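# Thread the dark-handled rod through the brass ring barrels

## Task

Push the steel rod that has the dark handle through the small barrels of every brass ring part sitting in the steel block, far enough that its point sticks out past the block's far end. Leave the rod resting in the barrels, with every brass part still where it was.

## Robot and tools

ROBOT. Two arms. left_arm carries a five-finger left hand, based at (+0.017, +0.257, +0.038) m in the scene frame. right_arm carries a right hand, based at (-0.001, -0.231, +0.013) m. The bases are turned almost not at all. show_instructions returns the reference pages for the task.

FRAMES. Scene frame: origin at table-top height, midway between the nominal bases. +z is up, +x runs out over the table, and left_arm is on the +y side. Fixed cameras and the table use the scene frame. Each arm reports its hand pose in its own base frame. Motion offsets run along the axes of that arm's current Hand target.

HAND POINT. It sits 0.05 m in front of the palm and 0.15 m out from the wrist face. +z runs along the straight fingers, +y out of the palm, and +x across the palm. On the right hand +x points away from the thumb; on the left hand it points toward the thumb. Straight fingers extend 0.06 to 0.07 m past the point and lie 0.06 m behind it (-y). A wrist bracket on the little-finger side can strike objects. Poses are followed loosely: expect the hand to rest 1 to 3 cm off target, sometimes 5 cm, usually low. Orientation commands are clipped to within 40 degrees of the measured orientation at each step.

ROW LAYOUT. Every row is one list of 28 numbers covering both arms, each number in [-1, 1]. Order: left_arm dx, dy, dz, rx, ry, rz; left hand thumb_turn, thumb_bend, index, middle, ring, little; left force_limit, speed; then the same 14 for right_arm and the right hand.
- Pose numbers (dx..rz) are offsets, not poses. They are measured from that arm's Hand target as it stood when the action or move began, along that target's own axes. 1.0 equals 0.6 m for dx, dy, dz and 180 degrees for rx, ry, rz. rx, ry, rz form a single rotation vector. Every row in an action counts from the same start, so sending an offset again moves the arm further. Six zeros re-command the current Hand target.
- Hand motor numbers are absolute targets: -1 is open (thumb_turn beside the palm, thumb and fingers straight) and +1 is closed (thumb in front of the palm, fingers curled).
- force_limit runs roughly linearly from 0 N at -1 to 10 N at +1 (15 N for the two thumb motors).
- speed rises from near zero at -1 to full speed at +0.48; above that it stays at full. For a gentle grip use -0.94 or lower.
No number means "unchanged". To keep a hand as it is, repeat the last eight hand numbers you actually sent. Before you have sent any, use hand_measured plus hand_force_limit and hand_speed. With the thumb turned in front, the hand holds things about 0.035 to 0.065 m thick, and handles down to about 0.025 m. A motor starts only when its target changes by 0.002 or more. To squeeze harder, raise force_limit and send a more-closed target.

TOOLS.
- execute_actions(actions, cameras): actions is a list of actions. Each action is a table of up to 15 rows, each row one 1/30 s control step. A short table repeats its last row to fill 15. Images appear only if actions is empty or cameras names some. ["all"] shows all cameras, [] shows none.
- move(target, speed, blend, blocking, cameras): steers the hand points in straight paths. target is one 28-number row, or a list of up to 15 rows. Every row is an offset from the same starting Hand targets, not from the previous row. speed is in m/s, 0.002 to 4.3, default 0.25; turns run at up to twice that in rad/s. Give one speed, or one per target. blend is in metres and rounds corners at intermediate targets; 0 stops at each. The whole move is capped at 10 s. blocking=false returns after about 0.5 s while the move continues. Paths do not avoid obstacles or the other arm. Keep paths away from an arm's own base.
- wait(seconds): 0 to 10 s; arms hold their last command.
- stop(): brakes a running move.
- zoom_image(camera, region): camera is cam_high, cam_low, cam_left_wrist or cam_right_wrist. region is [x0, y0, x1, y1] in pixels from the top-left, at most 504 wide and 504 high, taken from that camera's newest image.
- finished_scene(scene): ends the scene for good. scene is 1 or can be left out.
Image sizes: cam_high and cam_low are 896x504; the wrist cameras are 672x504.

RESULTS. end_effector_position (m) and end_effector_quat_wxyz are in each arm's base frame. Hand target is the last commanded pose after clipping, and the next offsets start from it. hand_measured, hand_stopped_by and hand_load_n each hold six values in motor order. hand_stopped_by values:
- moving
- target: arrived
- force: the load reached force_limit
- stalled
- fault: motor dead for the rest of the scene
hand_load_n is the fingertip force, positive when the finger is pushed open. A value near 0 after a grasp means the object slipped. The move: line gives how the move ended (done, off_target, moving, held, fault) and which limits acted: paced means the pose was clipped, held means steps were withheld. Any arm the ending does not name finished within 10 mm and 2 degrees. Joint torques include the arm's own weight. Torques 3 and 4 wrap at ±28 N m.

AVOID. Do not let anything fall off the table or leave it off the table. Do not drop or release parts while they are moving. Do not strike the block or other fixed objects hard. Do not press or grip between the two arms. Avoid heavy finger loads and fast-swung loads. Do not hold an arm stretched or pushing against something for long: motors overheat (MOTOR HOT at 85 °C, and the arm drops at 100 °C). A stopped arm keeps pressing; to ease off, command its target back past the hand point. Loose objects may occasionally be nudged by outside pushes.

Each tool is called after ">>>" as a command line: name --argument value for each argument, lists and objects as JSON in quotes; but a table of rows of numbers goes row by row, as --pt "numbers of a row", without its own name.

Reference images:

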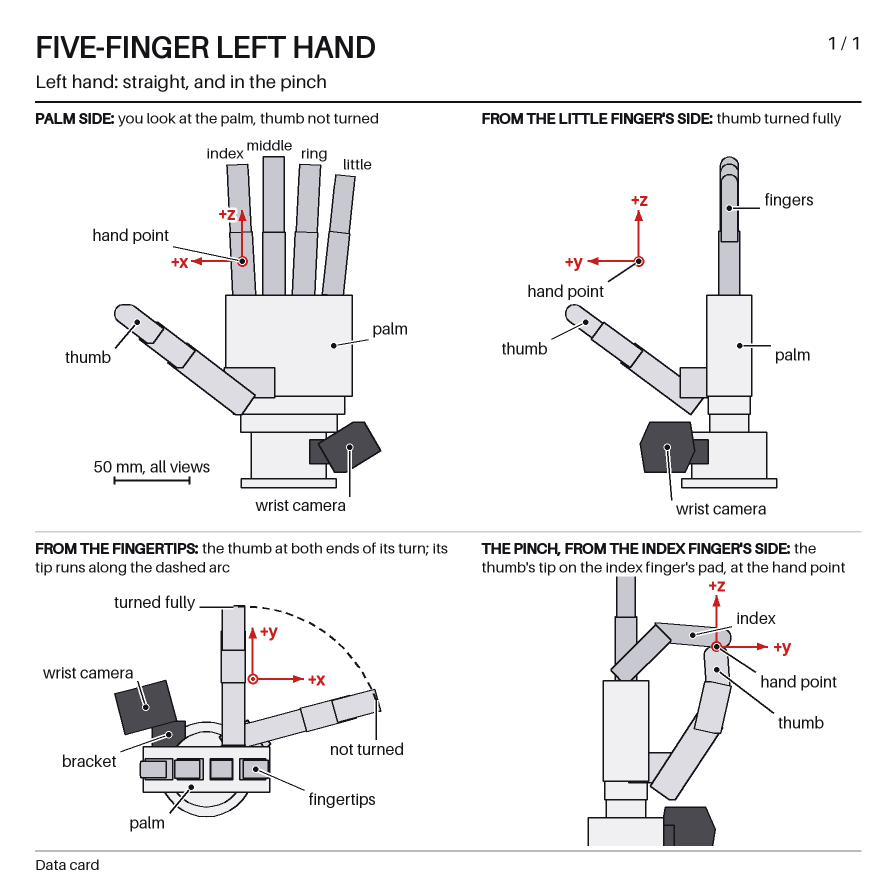

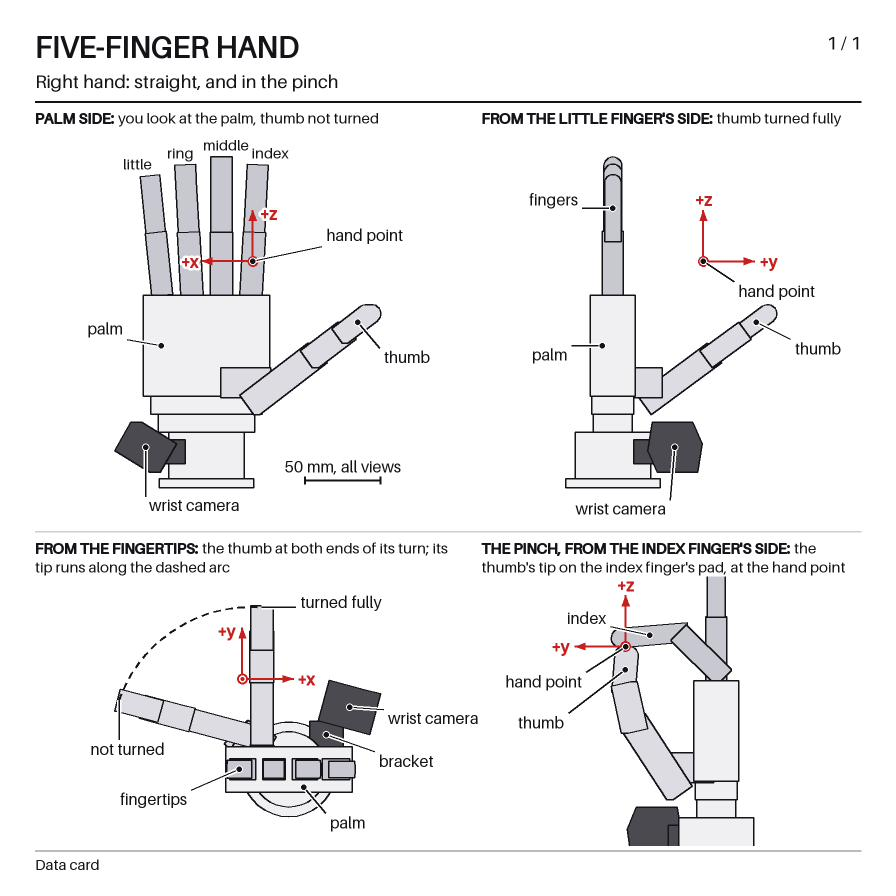

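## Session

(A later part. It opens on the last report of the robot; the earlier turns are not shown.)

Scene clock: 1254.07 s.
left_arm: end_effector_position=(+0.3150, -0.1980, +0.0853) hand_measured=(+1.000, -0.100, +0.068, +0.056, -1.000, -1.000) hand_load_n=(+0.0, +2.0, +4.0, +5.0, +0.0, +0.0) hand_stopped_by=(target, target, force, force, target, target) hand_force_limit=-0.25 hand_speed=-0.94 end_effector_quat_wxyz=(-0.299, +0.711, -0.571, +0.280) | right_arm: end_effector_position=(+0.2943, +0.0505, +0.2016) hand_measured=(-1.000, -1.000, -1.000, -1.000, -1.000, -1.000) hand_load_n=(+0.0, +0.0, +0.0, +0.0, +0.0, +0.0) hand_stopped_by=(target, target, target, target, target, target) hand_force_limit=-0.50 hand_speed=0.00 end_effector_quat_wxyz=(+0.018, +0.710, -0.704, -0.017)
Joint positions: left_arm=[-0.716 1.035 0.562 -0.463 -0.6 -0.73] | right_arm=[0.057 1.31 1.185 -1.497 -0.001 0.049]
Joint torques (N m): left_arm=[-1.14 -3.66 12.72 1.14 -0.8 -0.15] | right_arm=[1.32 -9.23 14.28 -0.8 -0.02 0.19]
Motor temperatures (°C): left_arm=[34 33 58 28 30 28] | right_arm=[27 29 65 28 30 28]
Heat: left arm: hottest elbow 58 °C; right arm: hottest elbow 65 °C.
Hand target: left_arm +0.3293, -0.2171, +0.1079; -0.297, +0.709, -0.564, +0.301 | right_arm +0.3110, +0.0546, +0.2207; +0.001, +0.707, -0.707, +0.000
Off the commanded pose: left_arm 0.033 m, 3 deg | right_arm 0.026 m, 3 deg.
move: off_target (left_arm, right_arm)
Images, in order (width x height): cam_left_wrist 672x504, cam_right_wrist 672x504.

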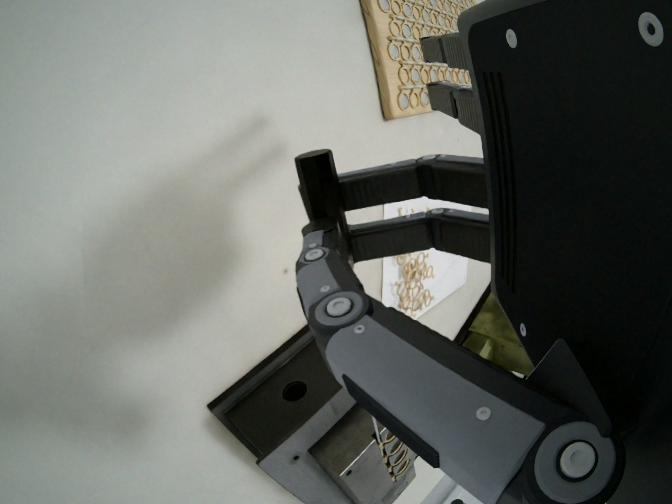

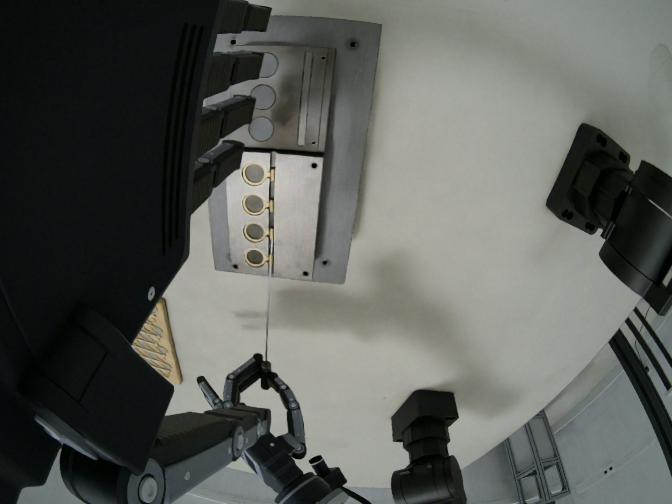

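>>> move --target '[0.0128,0.0030,0.0002,0,0,0,1,-0.1,0.39,0.5,-1.0,-1.0,-0.25,-0.94,0,0,0,0,0,0,-1,-1,-1,-1,-1,-1,-0.5,0.0]' --speed 0.04 --cameras '["cam_right_wrist","cam_left_wrist"]'

>>> zoom_image --camera "cam_right_wrist" --region '[250, 205, 295, 275]'

>>> zoom_image --camera "cam_left_wrist" --region '[360, 400, 430, 490]'

Scene clock: 1269.27 s.
left_arm: end_effector_position=(+0.3149, -0.2024, +0.0838) hand_measured=(+1.000, -0.100, +0.068, +0.056, -1.000, -1.000) hand_load_n=(-1.0, +2.5, +3.0, +6.0, +0.0, +0.0) hand_stopped_by=(target, target, force, force, target, target) hand_force_limit=-0.25 hand_speed=-0.94 end_effector_quat_wxyz=(-0.301, +0.712, -0.571, +0.277) | right_arm: end_effector_position=(+0.2943, +0.0505, +0.2016) hand_measured=(-1.000, -1.000, -1.000, -1.000, -1.000, -1.000) hand_load_n=(+0.0, +0.0, +0.0, +0.0, +0.0, +0.0) hand_stopped_by=(target, target, target, target, target, target) hand_force_limit=-0.50 hand_speed=0.00 end_effector_quat_wxyz=(+0.018, +0.710, -0.704, -0.017)
Joint positions: left_arm=[-0.732 1.053 0.572 -0.47 -0.615 -0.747] | right_arm=[0.057 1.31 1.185 -1.497 -0.001 0.049]
Joint torques (N m): left_arm=[-1.44 -2.96 12.66 1.46 -0.69 -0.21] | right_arm=[1.32 -9.23 14.3 -0.8 -0.02 0.18]
Motor temperatures (°C): left_arm=[34 33 60 28 30 28] | right_arm=[27 29 65 28 30 28]
Heat: left arm: hottest elbow 60 °C; right arm: hottest elbow 65 °C.
Hand target: left_arm +0.3296, -0.2249, +0.1070; -0.297, +0.709, -0.564, +0.300 | right_arm +0.3110, +0.0546, +0.2207; +0.001, +0.707, -0.707, +0.000
Off the commanded pose: left_arm 0.036 m, 3 deg | right_arm 0.026 m, 3 deg.
move: off_target (left_arm, right_arm)
Images, in order (width x height): cam_left_wrist 672x504, cam_right_wrist 672x504.

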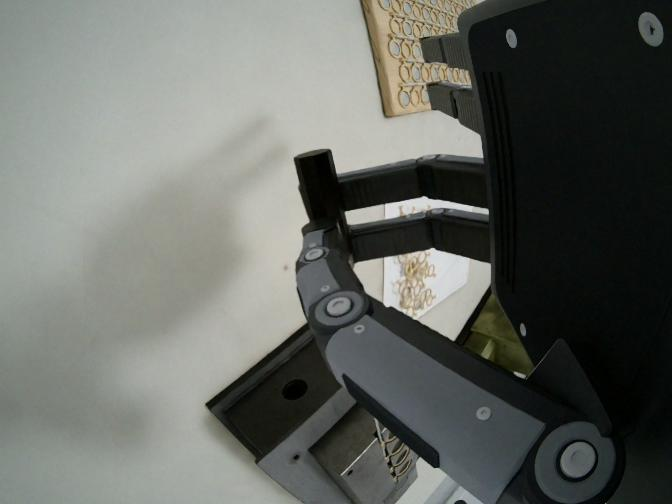

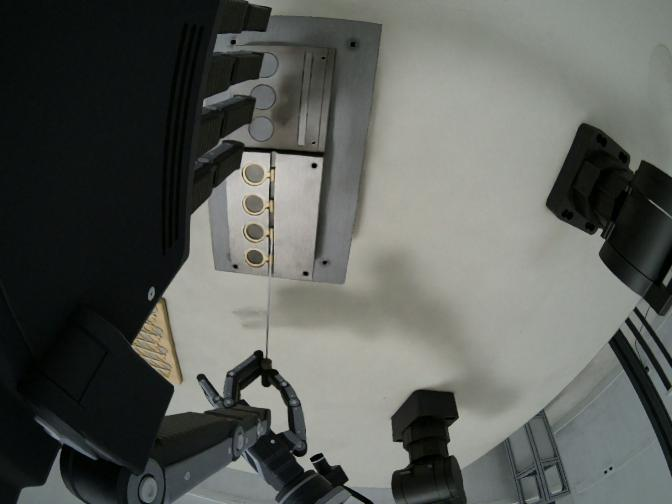

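Scaled by 7.200 from the camera's 672x504 image, which has a finer 960x720 frame.

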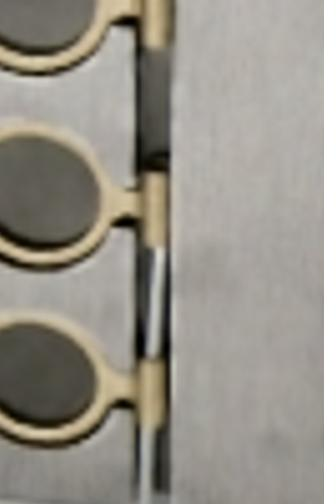

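Scaled by 5.600 from the camera's 672x504 image, which has a finer 960x720 frame.

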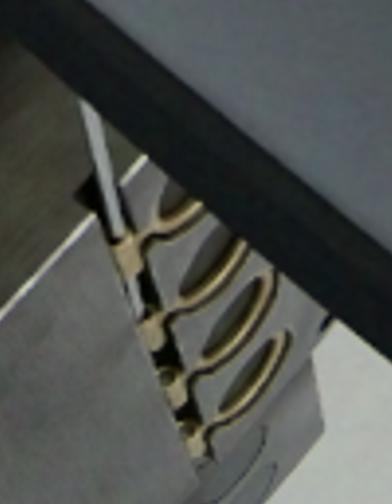

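>>> move --target '[0.0053,-0.0020,-0.0005,0,0.0013,-0.0033,1,-0.1,0.39,0.5,-1.0,-1.0,-0.25,-0.94,0,0,0,0,0,0,-1,-1,-1,-1,-1,-1,-0.5,0.0]' --speed 0.04 --cameras '["cam_right_wrist","cam_left_wrist"]'

>>> zoom_image --camera "cam_right_wrist" --region '[250, 205, 295, 275]'

>>> zoom_image --camera "cam_left_wrist" --region '[360, 400, 430, 490]'

Scene clock: 1289.07 s.
left_arm: end_effector_position=(+0.3149, -0.2041, +0.0837) hand_measured=(+1.000, -0.100, +0.068, +0.056, -1.000, -1.000) hand_load_n=(-1.0, +2.0, +3.0, +6.0, -0.5, +0.0) hand_stopped_by=(target, target, force, force, target, target) hand_force_limit=-0.25 hand_speed=-0.94 end_effector_quat_wxyz=(-0.300, +0.713, -0.569, +0.278) | right_arm: end_effector_position=(+0.2943, +0.0505, +0.2016) hand_measured=(-1.000, -1.000, -1.000, -1.000, -1.000, -1.000) hand_load_n=(+0.0, +0.0, +0.0, +0.0, +0.0, +0.0) hand_stopped_by=(target, target, target, target, target, target) hand_force_limit=-0.50 hand_speed=0.00 end_effector_quat_wxyz=(+0.018, +0.710, -0.704, -0.017)
Joint positions: left_arm=[-0.735 1.056 0.573 -0.47 -0.615 -0.756] | right_arm=[0.057 1.31 1.185 -1.497 -0.001 0.049]
Joint torques (N m): left_arm=[-1.26 -3.25 12.81 1.18 -0.6 -0.18] | right_arm=[1.38 -9.23 14.28 -0.81 -0.02 0.19]
Motor temperatures (°C): left_arm=[34 33 59 28 30 28] | right_arm=[27 29 65 28 30 28]
Heat: left arm: hottest elbow 59 °C; right arm: hottest elbow 65 °C.
Hand target: left_arm +0.3307, -0.2277, +0.1085; -0.294, +0.712, -0.561, +0.304 | right_arm +0.3110, +0.0546, +0.2207; +0.001, +0.707, -0.707, +0.000
Off the commanded pose: left_arm 0.038 m, 3 deg | right_arm 0.026 m, 3 deg.
move: off_target (left_arm, right_arm)
Images, in order (width x height): cam_left_wrist 672x504, cam_right_wrist 672x504.

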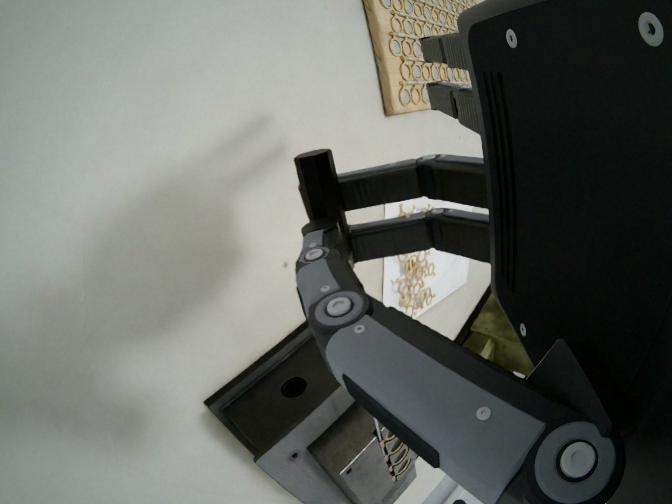

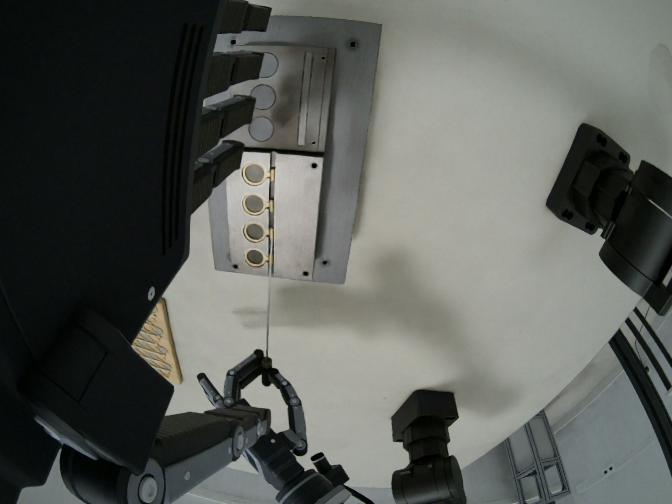

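Scaled by 7.200 from the camera's 672x504 image, which has a finer 960x720 frame.

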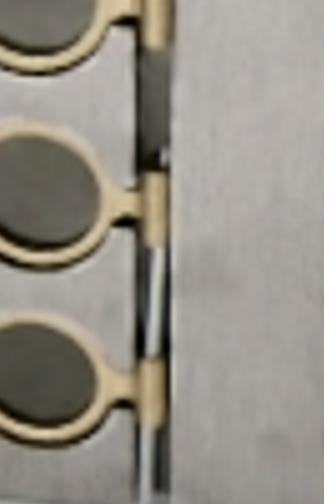

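Scaled by 5.600 from the camera's 672x504 image, which has a finer 960x720 frame.

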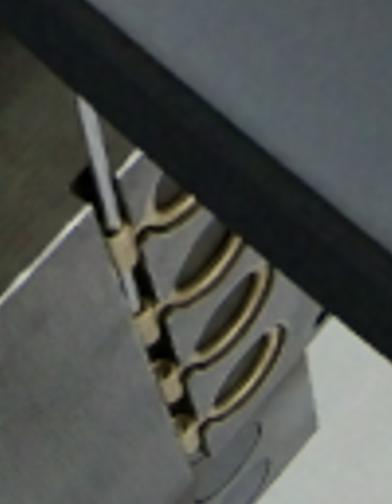

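>>> move --target '[-0.0215,0.0082,0.0075,0,0,0,1,-0.1,0.39,0.5,-1.0,-1.0,-0.25,-0.94,0,0,0,0,0,0,-1,-1,-1,-1,-1,-1,-0.5,0.0]' --speed 0.04

Scene clock: 1315.53 s.
left_arm: end_effector_position=(+0.3148, -0.2055, +0.0837) hand_measured=(+1.000, -0.100, +0.068, +0.056, -1.000, -1.000) hand_load_n=(-0.5, +2.5, +4.0, +5.0, +0.0, +0.0) hand_stopped_by=(target, target, force, force, target, target) hand_force_limit=-0.25 hand_speed=-0.94 end_effector_quat_wxyz=(-0.298, +0.711, -0.572, +0.280) | right_arm: end_effector_position=(+0.2943, +0.0505, +0.2016) hand_measured=(-1.000, -1.000, -1.000, -1.000, -1.000, -1.000) hand_load_n=(+0.0, +0.0, +0.0, +0.0, +0.0, +0.0) hand_stopped_by=(target, target, target, target, target, target) hand_force_limit=-0.50 hand_speed=0.00 end_effector_quat_wxyz=(+0.018, +0.710, -0.704, -0.017)
Joint positions: left_arm=[-0.735 1.056 0.573 -0.465 -0.609 -0.749] | right_arm=[0.057 1.31 1.185 -1.497 -0.001 0.049]
Joint torques (N m): left_arm=[0.44 -4.37 10.15 2.35 -0.21 -0.04] | right_arm=[1.32 -9.17 14.3 -0.8 -0.02 0.19]
Motor temperatures (°C): left_arm=[34 33 62 28 30 28] | right_arm=[27 29 65 28 30 28]
Heat: left arm: hottest elbow 62 °C; right arm: hottest elbow 65 °C.
Hand target: left_arm +0.3287, -0.2158, +0.1004; -0.294, +0.712, -0.561, +0.303 | right_arm +0.3110, +0.0546, +0.2207; +0.001, +0.707, -0.707, +0.000
Off the commanded pose: left_arm 0.024 m, 3 deg | right_arm 0.026 m, 3 deg.
move: off_target (left_arm, right_arm)

>>> move --target '[-0.0185,0.0060,0.0030,0,0,0,1,-0.1,0.39,0.5,-1.0,-1.0,-0.25,-0.94,0,0,0,0,0,0,-1,-1,-1,-1,-1,-1,-0.5,0.0]' --speed 0.04

Scene clock: 1318.20 s.
left_arm: end_effector_position=(+0.3156, -0.2045, +0.0830) hand_measured=(+1.000, -0.100, +0.068, +0.056, -1.000, -1.000) hand_load_n=(+0.5, +3.0, +5.0, +3.5, +0.0, +0.0) hand_stopped_by=(target, target, force, force, target, target) hand_force_limit=-0.25 hand_speed=-0.94 end_effector_quat_wxyz=(-0.294, +0.709, -0.574, +0.284) | right_arm: end_effector_position=(+0.2943, +0.0505, +0.2016) hand_measured=(-1.000, -1.000, -1.000, -1.000, -1.000, -1.000) hand_load_n=(+0.5, +0.0, +0.0, +0.0, +0.0, +0.0) hand_stopped_by=(target, target, target, target, target, target) hand_force_limit=-0.50 hand_speed=0.00 end_effector_quat_wxyz=(+0.018, +0.710, -0.704, -0.017)
Joint positions: left_arm=[-0.723 1.049 0.564 -0.445 -0.591 -0.731] | right_arm=[0.057 1.31 1.185 -1.497 -0.001 0.049]
Joint torques (N m): left_arm=[1.32 -5.6 8.62 2.24 -0.42 0.02] | right_arm=[1.38 -9.17 14.3 -0.8 -0.02 0.19]
Motor temperatures (°C): left_arm=[34 33 61 28 30 28] | right_arm=[27 29 65 28 30 28]
Heat: left arm: hottest elbow 61 °C; right arm: hottest elbow 65 °C.
Hand target: left_arm +0.3258, -0.2056, +0.0955; -0.294, +0.712, -0.561, +0.304 | right_arm +0.3110, +0.0546, +0.2207; +0.001, +0.707, -0.707, +0.000
Off the commanded pose: left_arm 0.016 m, 3 deg | right_arm 0.026 m, 3 deg.
move: off_target (left_arm, right_arm)

>>> move --pt "-0.0273 -0.0045 -0.0030 0 0 0 1 -0.1 0.39 0.5 -1.0 -1.0 -0.25 -0.94 0 0 0 0 0 0 -1 -1 -1 -1 -1 -1 -0.5 0.0" --pt "-0.0290 0.0010 -0.0098 0.0014 -0.0106 -0.0089 1 -0.1 0.39 0.5 -1.0 -1.0 -0.25 -0.94 0 0 0 0 0 0 -1 -1 -1 -1 -1 -1 -0.5 0.0" --speed 0.04 --cameras '["cam_right_wrist","cam_left_wrist"]'

>>> zoom_image --camera "cam_right_wrist" --region '[250, 205, 295, 275]'

>>> zoom_image --camera "cam_left_wrist" --region '[360, 400, 430, 490]'

>>> zoom_image --camera "cam_right_wrist" --region '[220, 140, 320, 400]'

Scene clock: 1329.80 s.
left_arm: end_effector_position=(+0.3165, -0.1851, +0.0875) hand_measured=(+1.000, -0.100, +0.068, +0.056, -1.000, -1.000) hand_load_n=(-2.0, +2.5, +0.5, +7.5, +0.0, +0.0) hand_stopped_by=(target, target, force, force, target, target) hand_force_limit=-0.25 hand_speed=-0.94 end_effector_quat_wxyz=(-0.300, +0.724, -0.551, +0.287) | right_arm: end_effector_position=(+0.2943, +0.0505, +0.2016) hand_measured=(-1.000, -1.000, -1.000, -1.000, -1.000, -1.000) hand_load_n=(+0.0, +0.0, +0.0, +0.0, +0.0, +0.0) hand_stopped_by=(target, target, target, target, target, target) hand_force_limit=-0.50 hand_speed=0.00 end_effector_quat_wxyz=(+0.018, +0.710, -0.704, -0.017)
Joint positions: left_arm=[-0.683 0.998 0.538 -0.455 -0.597 -0.745] | right_arm=[0.057 1.31 1.185 -1.497 -0.001 0.049]
Joint torques (N m): left_arm=[-0.97 -4.89 9.02 1.2 -1.03 -0.16] | right_arm=[1.32 -9.17 14.28 -0.81 -0.02 0.18]
Motor temperatures (°C): left_arm=[34 33 58 28 30 28] | right_arm=[27 29 66 28 30 28]
Heat: left arm: hottest elbow 58 °C; right arm: hottest elbow 66 °C.
Hand target: left_arm +0.3177, -0.1892, +0.0972; -0.301, +0.724, -0.545, +0.297 | right_arm +0.3110, +0.0546, +0.2207; +0.001, +0.707, -0.707, +0.000
Off the commanded pose: left_arm 0.010 m, 1 deg | right_arm 0.026 m, 3 deg.
move: off_target (right_arm)
Images, in order (width x height): cam_left_wrist 672x504, cam_right_wrist 672x504.

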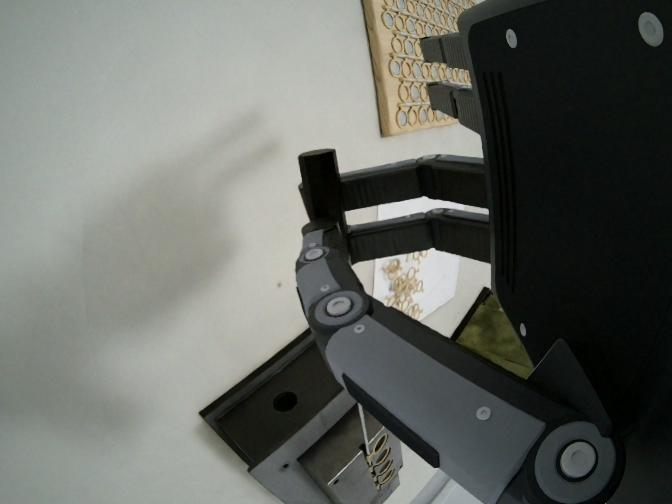

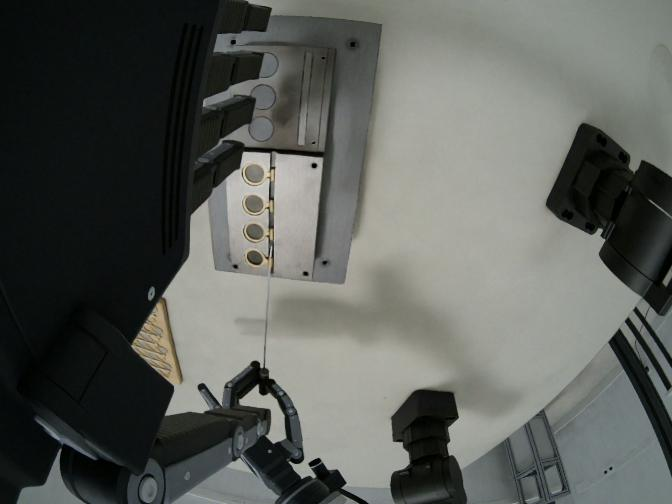

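Scaled by 7.200 from the camera's 672x504 image, which has a finer 960x720 frame.

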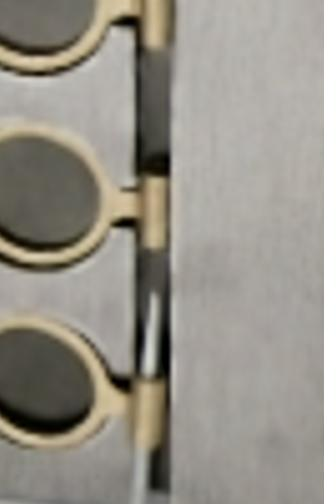

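Scaled by 5.600 from the camera's 672x504 image, which has a finer 960x720 frame.

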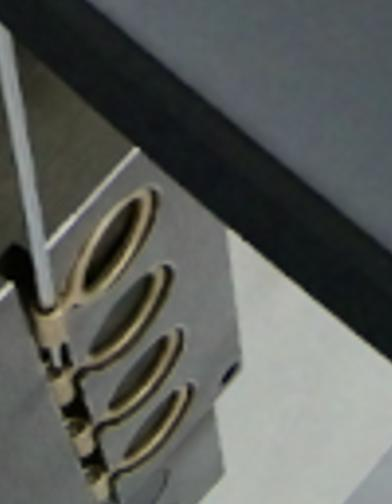

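Scaled by 1.938 from the camera's 672x504 image, which has a finer 960x720 frame.

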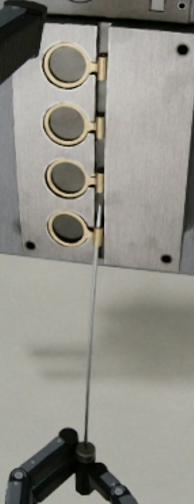

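>>> move --target '[-0.0031,0.0124,-0.0022,0,-0.0007,0.0095,1,-0.1,0.39,0.5,-1.0,-1.0,-0.25,-0.94,0,0,0,0,0,0,-1,-1,-1,-1,-1,-1,-0.5,0.0]' --speed 0.04 --cameras '["cam_right_wrist","cam_left_wrist"]'

>>> zoom_image --camera "cam_right_wrist" --region '[250, 205, 295, 275]'

>>> zoom_image --camera "cam_left_wrist" --region '[360, 400, 430, 490]'

>>> zoom_image --camera "cam_right_wrist" --region '[220, 140, 320, 400]'

Scene clock: 1338.33 s.
left_arm: end_effector_position=(+0.3137, -0.1865, +0.0865) hand_measured=(+1.000, -0.100, +0.068, +0.056, -1.000, -1.000) hand_load_n=(-1.0, +2.0, +2.0, +6.0, +0.0, +0.0) hand_stopped_by=(target, target, force, force, target, target) hand_force_limit=-0.25 hand_speed=-0.94 end_effector_quat_wxyz=(-0.304, +0.720, -0.554, +0.286) | right_arm: end_effector_position=(+0.2943, +0.0505, +0.2016) hand_measured=(-1.000, -1.000, -1.000, -1.000, -1.000, -1.000) hand_load_n=(+0.0, +0.0, +0.0, +0.0, +0.0, +0.0) hand_stopped_by=(target, target, target, target, target, target) hand_force_limit=-0.50 hand_speed=0.00 end_effector_quat_wxyz=(+0.018, +0.710, -0.704, -0.017)
Joint positions: left_arm=[-0.7 0.998 0.535 -0.457 -0.613 -0.746] | right_arm=[0.057 1.31 1.185 -1.497 -0.001 0.049]
Joint torques (N m): left_arm=[-0.97 -4.6 8.4 1.16 -0.95 -0.06] | right_arm=[1.38 -9.23 14.3 -0.8 -0.02 0.18]
Motor temperatures (°C): left_arm=[34 33 57 28 30 28] | right_arm=[27 29 66 28 30 28]
Heat: left arm: hottest elbow 57 °C; right arm: hottest elbow 66 °C.
Hand target: left_arm +0.3116, -0.1891, +0.0920; -0.306, +0.716, -0.556, +0.292 | right_arm +0.3110, +0.0546, +0.2207; +0.001, +0.707, -0.707, +0.000
Off the commanded pose: left_arm 0.007 m, 1 deg | right_arm 0.026 m, 3 deg.
move: off_target (right_arm)
Images, in order (width x height): cam_left_wrist 672x504, cam_right_wrist 672x504.

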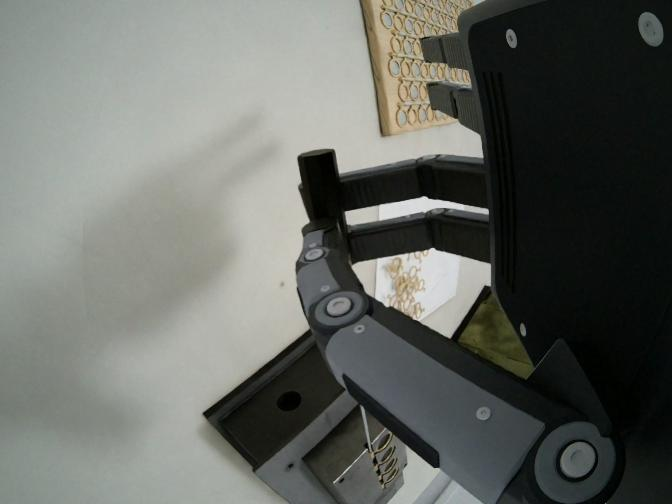

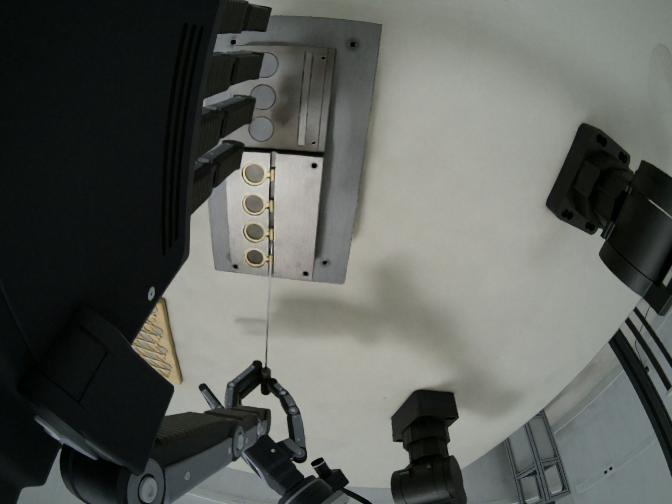

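Scaled by 7.200 from the camera's 672x504 image, which has a finer 960x720 frame.

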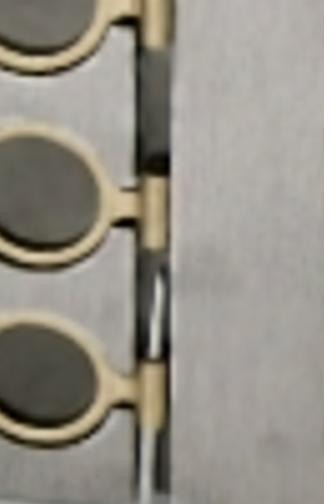

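Scaled by 5.600 from the camera's 672x504 image, which has a finer 960x720 frame.

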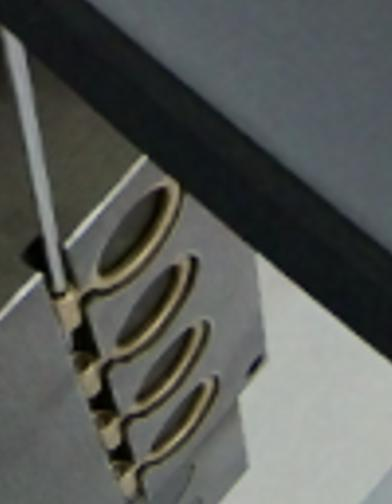

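Scaled by 1.938 from the camera's 672x504 image, which has a finer 960x720 frame.

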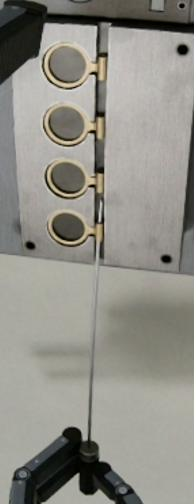

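>>> move --target '[-0.0015,0.0082,-0.0062,0.0002,-0.0028,0.0034,1,-0.1,0.39,0.5,-1.0,-1.0,-0.25,-0.94,0,0,0,0,0,0,-1,-1,-1,-1,-1,-1,-0.5,0.0]' --speed 0.04 --cameras '["cam_right_wrist","cam_left_wrist"]'

>>> zoom_image --camera "cam_right_wrist" --region '[250, 205, 295, 275]'

>>> zoom_image --camera "cam_left_wrist" --region '[360, 400, 430, 490]'

>>> zoom_image --camera "cam_right_wrist" --region '[220, 140, 320, 400]'

Scene clock: 1348.57 s.
left_arm: end_effector_position=(+0.3093, -0.1871, +0.0867) hand_measured=(+1.000, -0.100, +0.068, +0.056, -1.000, -1.000) hand_load_n=(+0.0, +2.0, +4.0, +4.0, +0.0, +0.0) hand_stopped_by=(target, target, force, force, target, target) hand_force_limit=-0.25 hand_speed=-0.94 end_effector_quat_wxyz=(-0.310, +0.718, -0.555, +0.283) | right_arm: end_effector_position=(+0.2943, +0.0505, +0.2016) hand_measured=(-1.000, -1.000, -1.000, -1.000, -1.000, -1.000) hand_load_n=(+0.0, +0.0, +0.0, +0.0, +0.0, +0.0) hand_stopped_by=(target, target, target, target, target, target) hand_force_limit=-0.50 hand_speed=0.00 end_effector_quat_wxyz=(+0.018, +0.710, -0.704, -0.017)
Joint positions: left_arm=[-0.721 0.994 0.535 -0.476 -0.636 -0.759] | right_arm=[0.057 1.31 1.185 -1.497 -0.001 0.049]
Joint torques (N m): left_arm=[-1.2 -4.48 8.14 1.02 -0.85 -0.04] | right_arm=[1.38 -9.23 14.3 -0.8 -0.02 0.19]
Motor temperatures (°C): left_arm=[34 33 55 28 30 28] | right_arm=[27 29 66 28 30 28]
Heat: left arm: hottest elbow 55 °C; right arm: hottest elbow 66 °C.
Hand target: left_arm +0.3056, -0.1896, +0.0906; -0.310, +0.714, -0.558, +0.287 | right_arm +0.3110, +0.0546, +0.2207; +0.001, +0.707, -0.707, +0.000
Off the commanded pose: left_arm 0.006 m, 1 deg | right_arm 0.026 m, 3 deg.
move: off_target (right_arm)
Images, in order (width x height): cam_left_wrist 672x504, cam_right_wrist 672x504.

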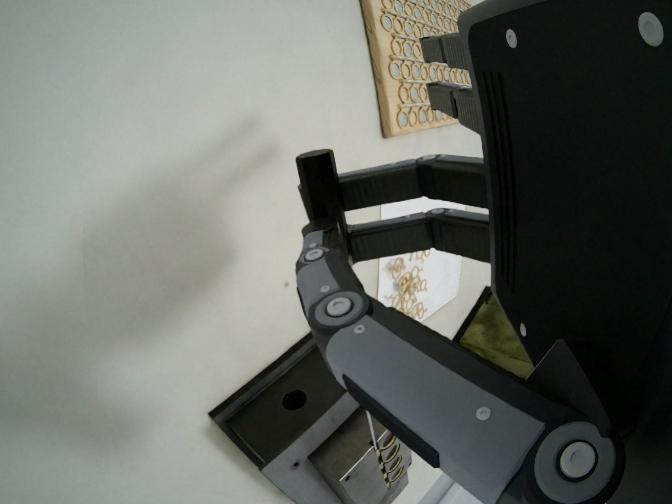

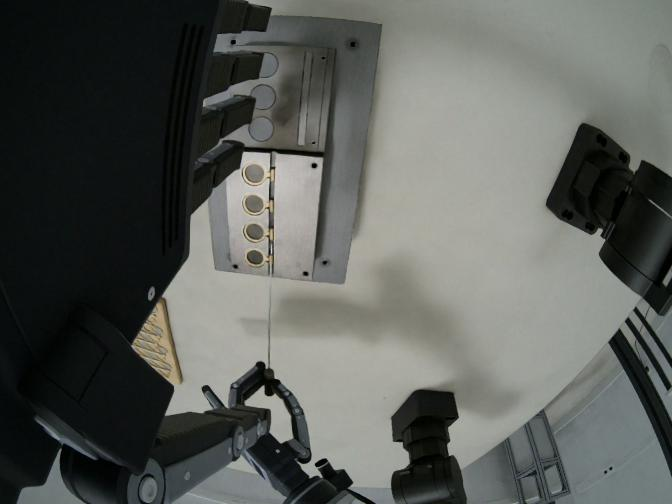

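Scaled by 7.200 from the camera's 672x504 image, which has a finer 960x720 frame.

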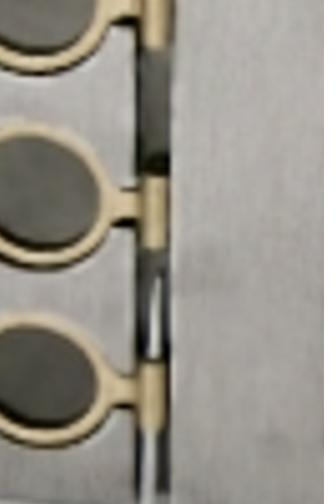

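Scaled by 5.600 from the camera's 672x504 image, which has a finer 960x720 frame.

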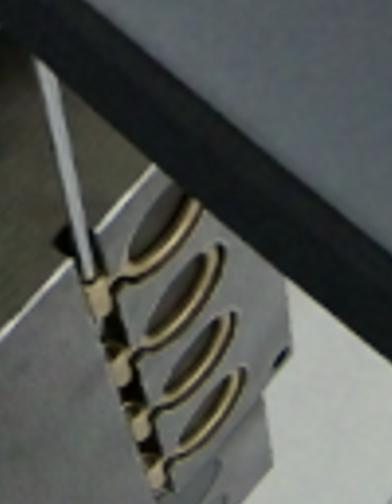

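Scaled by 1.938 from the camera's 672x504 image, which has a finer 960x720 frame.

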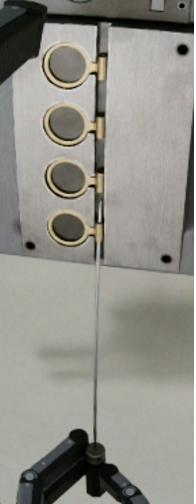

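>>> move --target '[0.0337,-0.0370,0.0005,-0.0004,0.0045,-0.0071,1,-0.1,0.39,0.5,-1.0,-1.0,-0.25,-0.94,0,0,0,0,0,0,-1,-1,-1,-1,-1,-1,-0.5,0.0]' --speed 0.04 --cameras '["cam_right_wrist","cam_left_wrist"]'

>>> zoom_image --camera "cam_right_wrist" --region '[250, 205, 295, 275]'

>>> zoom_image --camera "cam_left_wrist" --region '[360, 400, 430, 490]'

>>> zoom_image --camera "cam_right_wrist" --region '[220, 140, 320, 400]'

Scene clock: 1363.17 s.
left_arm: end_effector_position=(+0.3093, -0.1893, +0.0870) hand_measured=(+1.000, -0.100, +0.068, +0.056, -1.000, -1.000) hand_load_n=(+0.0, +2.5, +4.0, +3.5, -0.5, +0.5) hand_stopped_by=(target, target, force, force, target, target) hand_force_limit=-0.25 hand_speed=-0.94 end_effector_quat_wxyz=(-0.306, +0.719, -0.559, +0.278) | right_arm: end_effector_position=(+0.2943, +0.0505, +0.2016) hand_measured=(-1.000, -1.000, -1.000, -1.000, -1.000, -1.000) hand_load_n=(+0.0, -0.5, +0.0, +0.0, +0.0, +0.0) hand_stopped_by=(target, target, target, target, target, target) hand_force_limit=-0.50 hand_speed=0.00 end_effector_quat_wxyz=(+0.018, +0.710, -0.704, -0.017)
Joint positions: left_arm=[-0.721 1.004 0.549 -0.494 -0.627 -0.763] | right_arm=[0.057 1.31 1.185 -1.497 -0.001 0.049]
Joint torques (N m): left_arm=[-0.38 -3.19 12.56 1.11 -0.44 -0.08] | right_arm=[1.32 -9.23 14.28 -0.8 -0.02 0.19]
Motor temperatures (°C): left_arm=[34 33 53 28 30 28] | right_arm=[27 29 66 28 30 28]
Heat: left arm: hottest elbow 53 °C; right arm: hottest elbow 66 °C.
Hand target: left_arm +0.3238, -0.2052, +0.1086; -0.303, +0.718, -0.552, +0.295 | right_arm +0.3110, +0.0546, +0.2207; +0.001, +0.707, -0.707, +0.000
Off the commanded pose: left_arm 0.031 m, 2 deg | right_arm 0.026 m, 3 deg.
move: off_target (left_arm, right_arm)
Images, in order (width x height): cam_left_wrist 672x504, cam_right_wrist 672x504.

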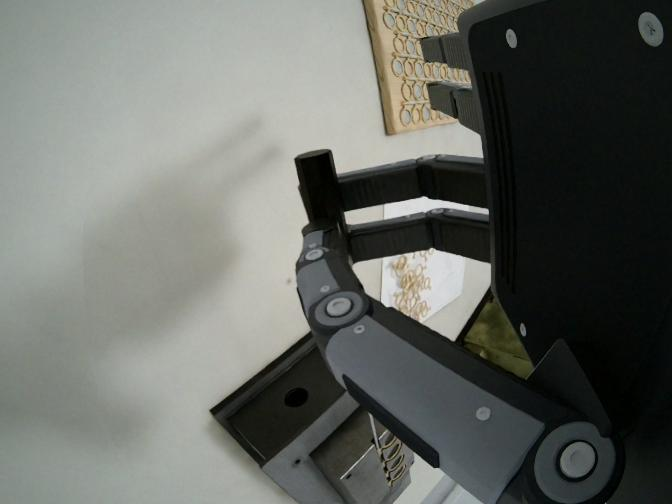

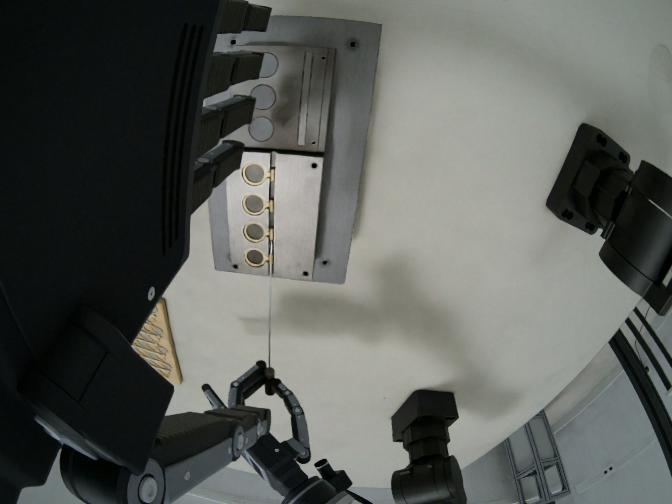

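Scaled by 7.200 from the camera's 672x504 image, which has a finer 960x720 frame.

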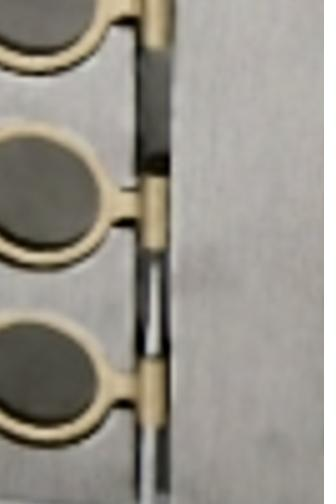

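Scaled by 5.600 from the camera's 672x504 image, which has a finer 960x720 frame.

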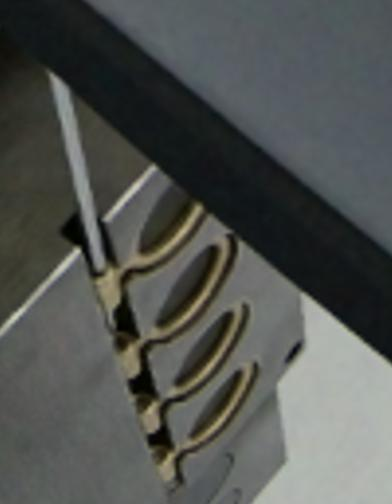

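Scaled by 1.938 from the camera's 672x504 image, which has a finer 960x720 frame.

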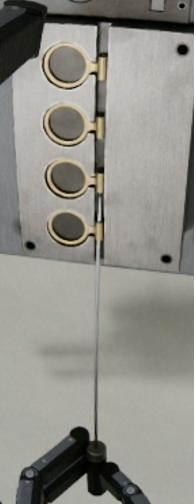

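>>> move --target '[0.0115,0.0023,0.0012,0,0.0006,-0.0016,1,-0.1,0.39,0.5,-1.0,-1.0,-0.25,-0.94,0,0,0,0,0,0,-1,-1,-1,-1,-1,-1,-0.5,0.0]' --speed 0.04 --cameras '["cam_right_wrist","cam_left_wrist"]'

>>> zoom_image --camera "cam_right_wrist" --region '[250, 205, 295, 275]'

>>> zoom_image --camera "cam_left_wrist" --region '[360, 400, 430, 490]'

Scene clock: 1369.87 s.
left_arm: end_effector_position=(+0.3112, -0.1934, +0.0860) hand_measured=(+1.000, -0.100, +0.068, +0.056, -1.000, -1.000) hand_load_n=(-0.5, +2.5, +3.0, +5.0, +0.0, +0.0) hand_stopped_by=(target, target, force, force, target, target) hand_force_limit=-0.25 hand_speed=-0.94 end_effector_quat_wxyz=(-0.304, +0.721, -0.558, +0.276) | right_arm: end_effector_position=(+0.2943, +0.0505, +0.2016) hand_measured=(-1.000, -1.000, -1.000, -1.000, -1.000, -1.000) hand_load_n=(+0.0, +0.0, +0.0, +0.0, +0.0, +0.0) hand_stopped_by=(target, target, target, target, target, target) hand_force_limit=-0.50 hand_speed=0.00 end_effector_quat_wxyz=(+0.018, +0.710, -0.704, -0.017)
Joint positions: left_arm=[-0.725 1.022 0.559 -0.494 -0.627 -0.774] | right_arm=[0.057 1.31 1.185 -1.497 -0.001 0.049]
Joint torques (N m): left_arm=[-0.79 -3.78 12.37 1.13 -0.75 -0.12] | right_arm=[1.32 -9.23 14.3 -0.8 -0.02 0.18]
Motor temperatures (°C): left_arm=[34 33 53 28 30 28] | right_arm=[27 29 66 28 30 28]
Heat: left arm: hottest elbow 53 °C; right arm: hottest elbow 66 °C.
Hand target: left_arm +0.3251, -0.2122, +0.1078; -0.301, +0.720, -0.551, +0.297 | right_arm +0.3110, +0.0546, +0.2207; +0.001, +0.707, -0.707, +0.000
Off the commanded pose: left_arm 0.032 m, 2 deg | right_arm 0.026 m, 3 deg.
move: off_target (left_arm, right_arm)
Images, in order (width x height): cam_left_wrist 672x504, cam_right_wrist 672x504.

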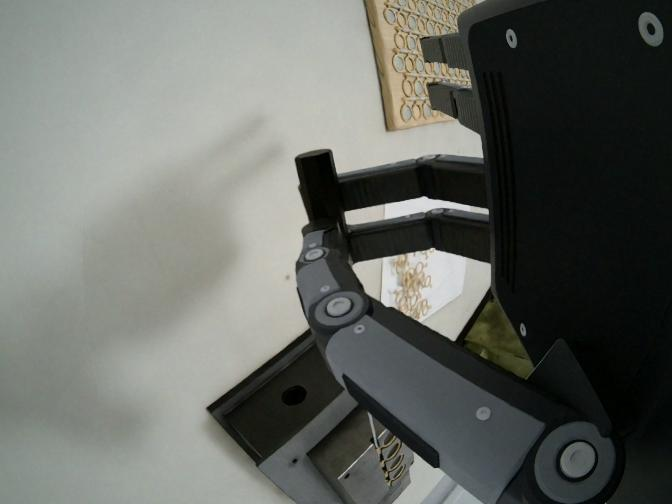

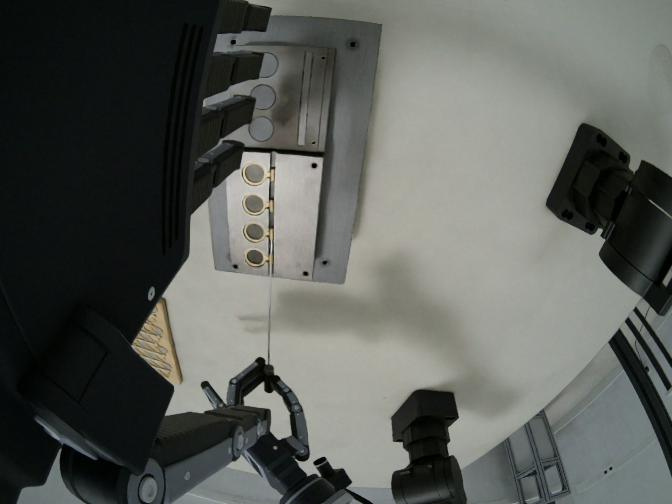

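Scaled by 7.200 from the camera's 672x504 image, which has a finer 960x720 frame.

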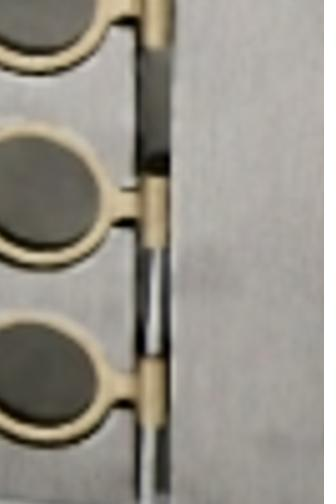

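Scaled by 5.600 from the camera's 672x504 image, which has a finer 960x720 frame.

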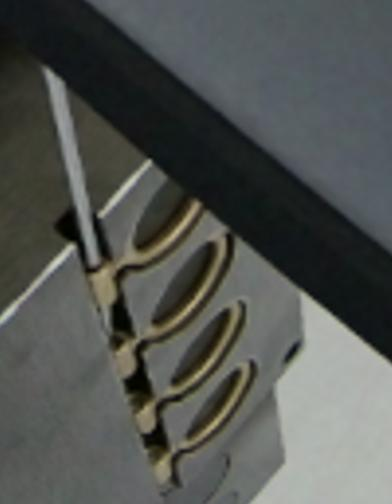

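>>> zoom_image --camera "cam_left_wrist" --region '[365, 440, 405, 480]'

>>> zoom_image --camera "cam_right_wrist" --region '[260, 225, 285, 265]'

Scaled by 12.600 from the camera's 672x504 image, which has a finer 960x720 frame.

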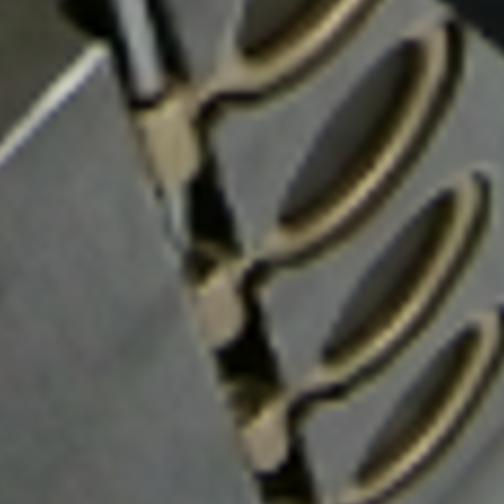

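Scaled by 12.600 from the camera's 672x504 image, which has a finer 960x720 frame.

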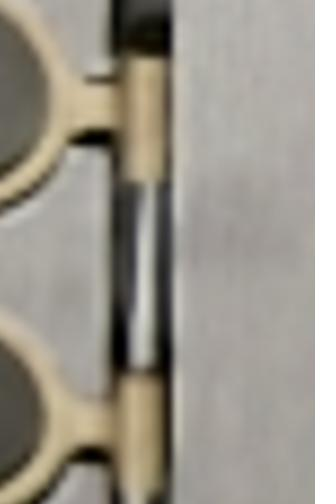

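>>> move --target '[-0.0440,0.0343,-0.0010,0.0002,-0.0025,0.0052,1,-0.1,0.39,0.5,-1.0,-1.0,-0.25,-0.94,0,0,0,0,0,0,-1,-1,-1,-1,-1,-1,-0.5,0.0]' --speed 0.04 --cameras '["cam_right_wrist","cam_left_wrist"]'

>>> zoom_image --camera "cam_right_wrist" --region '[255, 215, 290, 275]'

>>> zoom_image --camera "cam_left_wrist" --region '[360, 410, 420, 490]'

Scene clock: 1383.77 s.
left_arm: end_effector_position=(+0.3040, -0.1865, +0.0820) hand_measured=(+1.000, -0.100, +0.068, +0.056, -1.000, -1.000) hand_load_n=(+0.5, +2.0, +5.0, +3.0, +0.0, +0.0) hand_stopped_by=(target, target, force, force, target, target) hand_force_limit=-0.25 hand_speed=-0.94 end_effector_quat_wxyz=(-0.305, +0.721, -0.557, +0.277) | right_arm: end_effector_position=(+0.2943, +0.0505, +0.2016) hand_measured=(-1.000, -1.000, -1.000, -1.000, -1.000, -1.000) hand_load_n=(+0.0, +0.0, +0.0, +0.0, +0.0, +0.5) hand_stopped_by=(target, target, target, target, target, target) hand_force_limit=-0.50 hand_speed=0.00 end_effector_quat_wxyz=(+0.018, +0.710, -0.704, -0.017)
Joint positions: left_arm=[-0.725 0.994 0.529 -0.491 -0.629 -0.774] | right_arm=[0.057 1.31 1.185 -1.497 -0.001 0.049]
Joint torques (N m): left_arm=[-0.38 -4.72 8.23 1.84 -0.8 0.02] | right_arm=[1.38 -9.23 14.3 -0.81 -0.02 0.18]
Motor temperatures (°C): left_arm=[34 33 54 28 30 28] | right_arm=[27 29 66 28 30 28]
Heat: left arm: hottest elbow 54 °C; right arm: hottest elbow 66 °C.
Hand target: left_arm +0.3063, -0.1910, +0.0901; -0.306, +0.716, -0.555, +0.292 | right_arm +0.3110, +0.0546, +0.2207; +0.001, +0.707, -0.707, +0.000
Off the commanded pose: left_arm 0.009 m, 2 deg | right_arm 0.026 m, 3 deg.
move: off_target (right_arm)
Images, in order (width x height): cam_left_wrist 672x504, cam_right_wrist 672x504.

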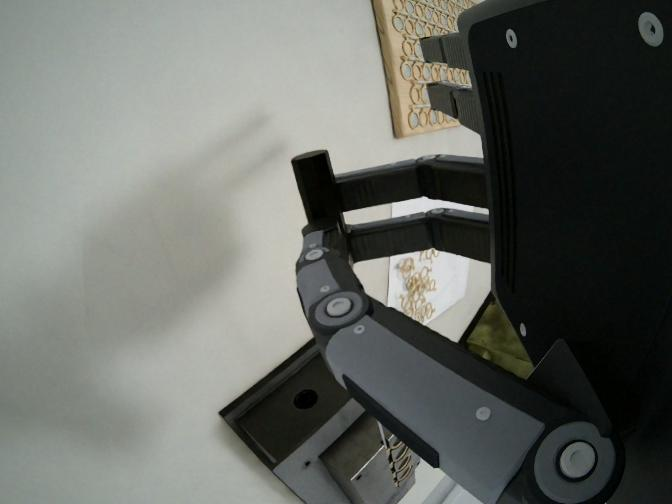

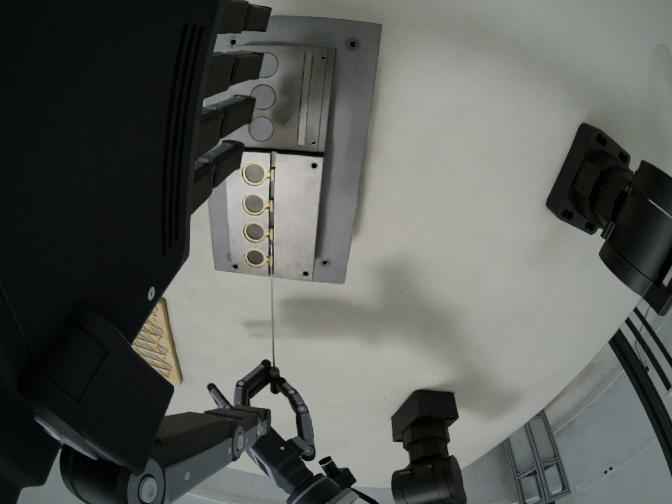

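Scaled by 8.400 from the camera's 672x504 image, which has a finer 960x720 frame.

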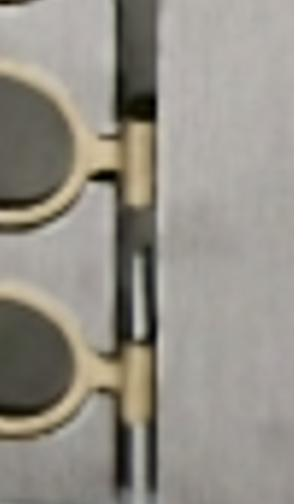

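Scaled by 6.300 from the camera's 672x504 image, which has a finer 960x720 frame.

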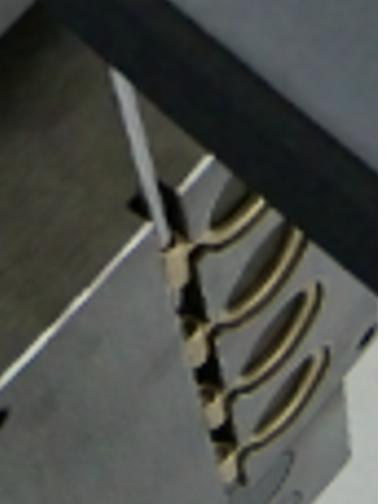

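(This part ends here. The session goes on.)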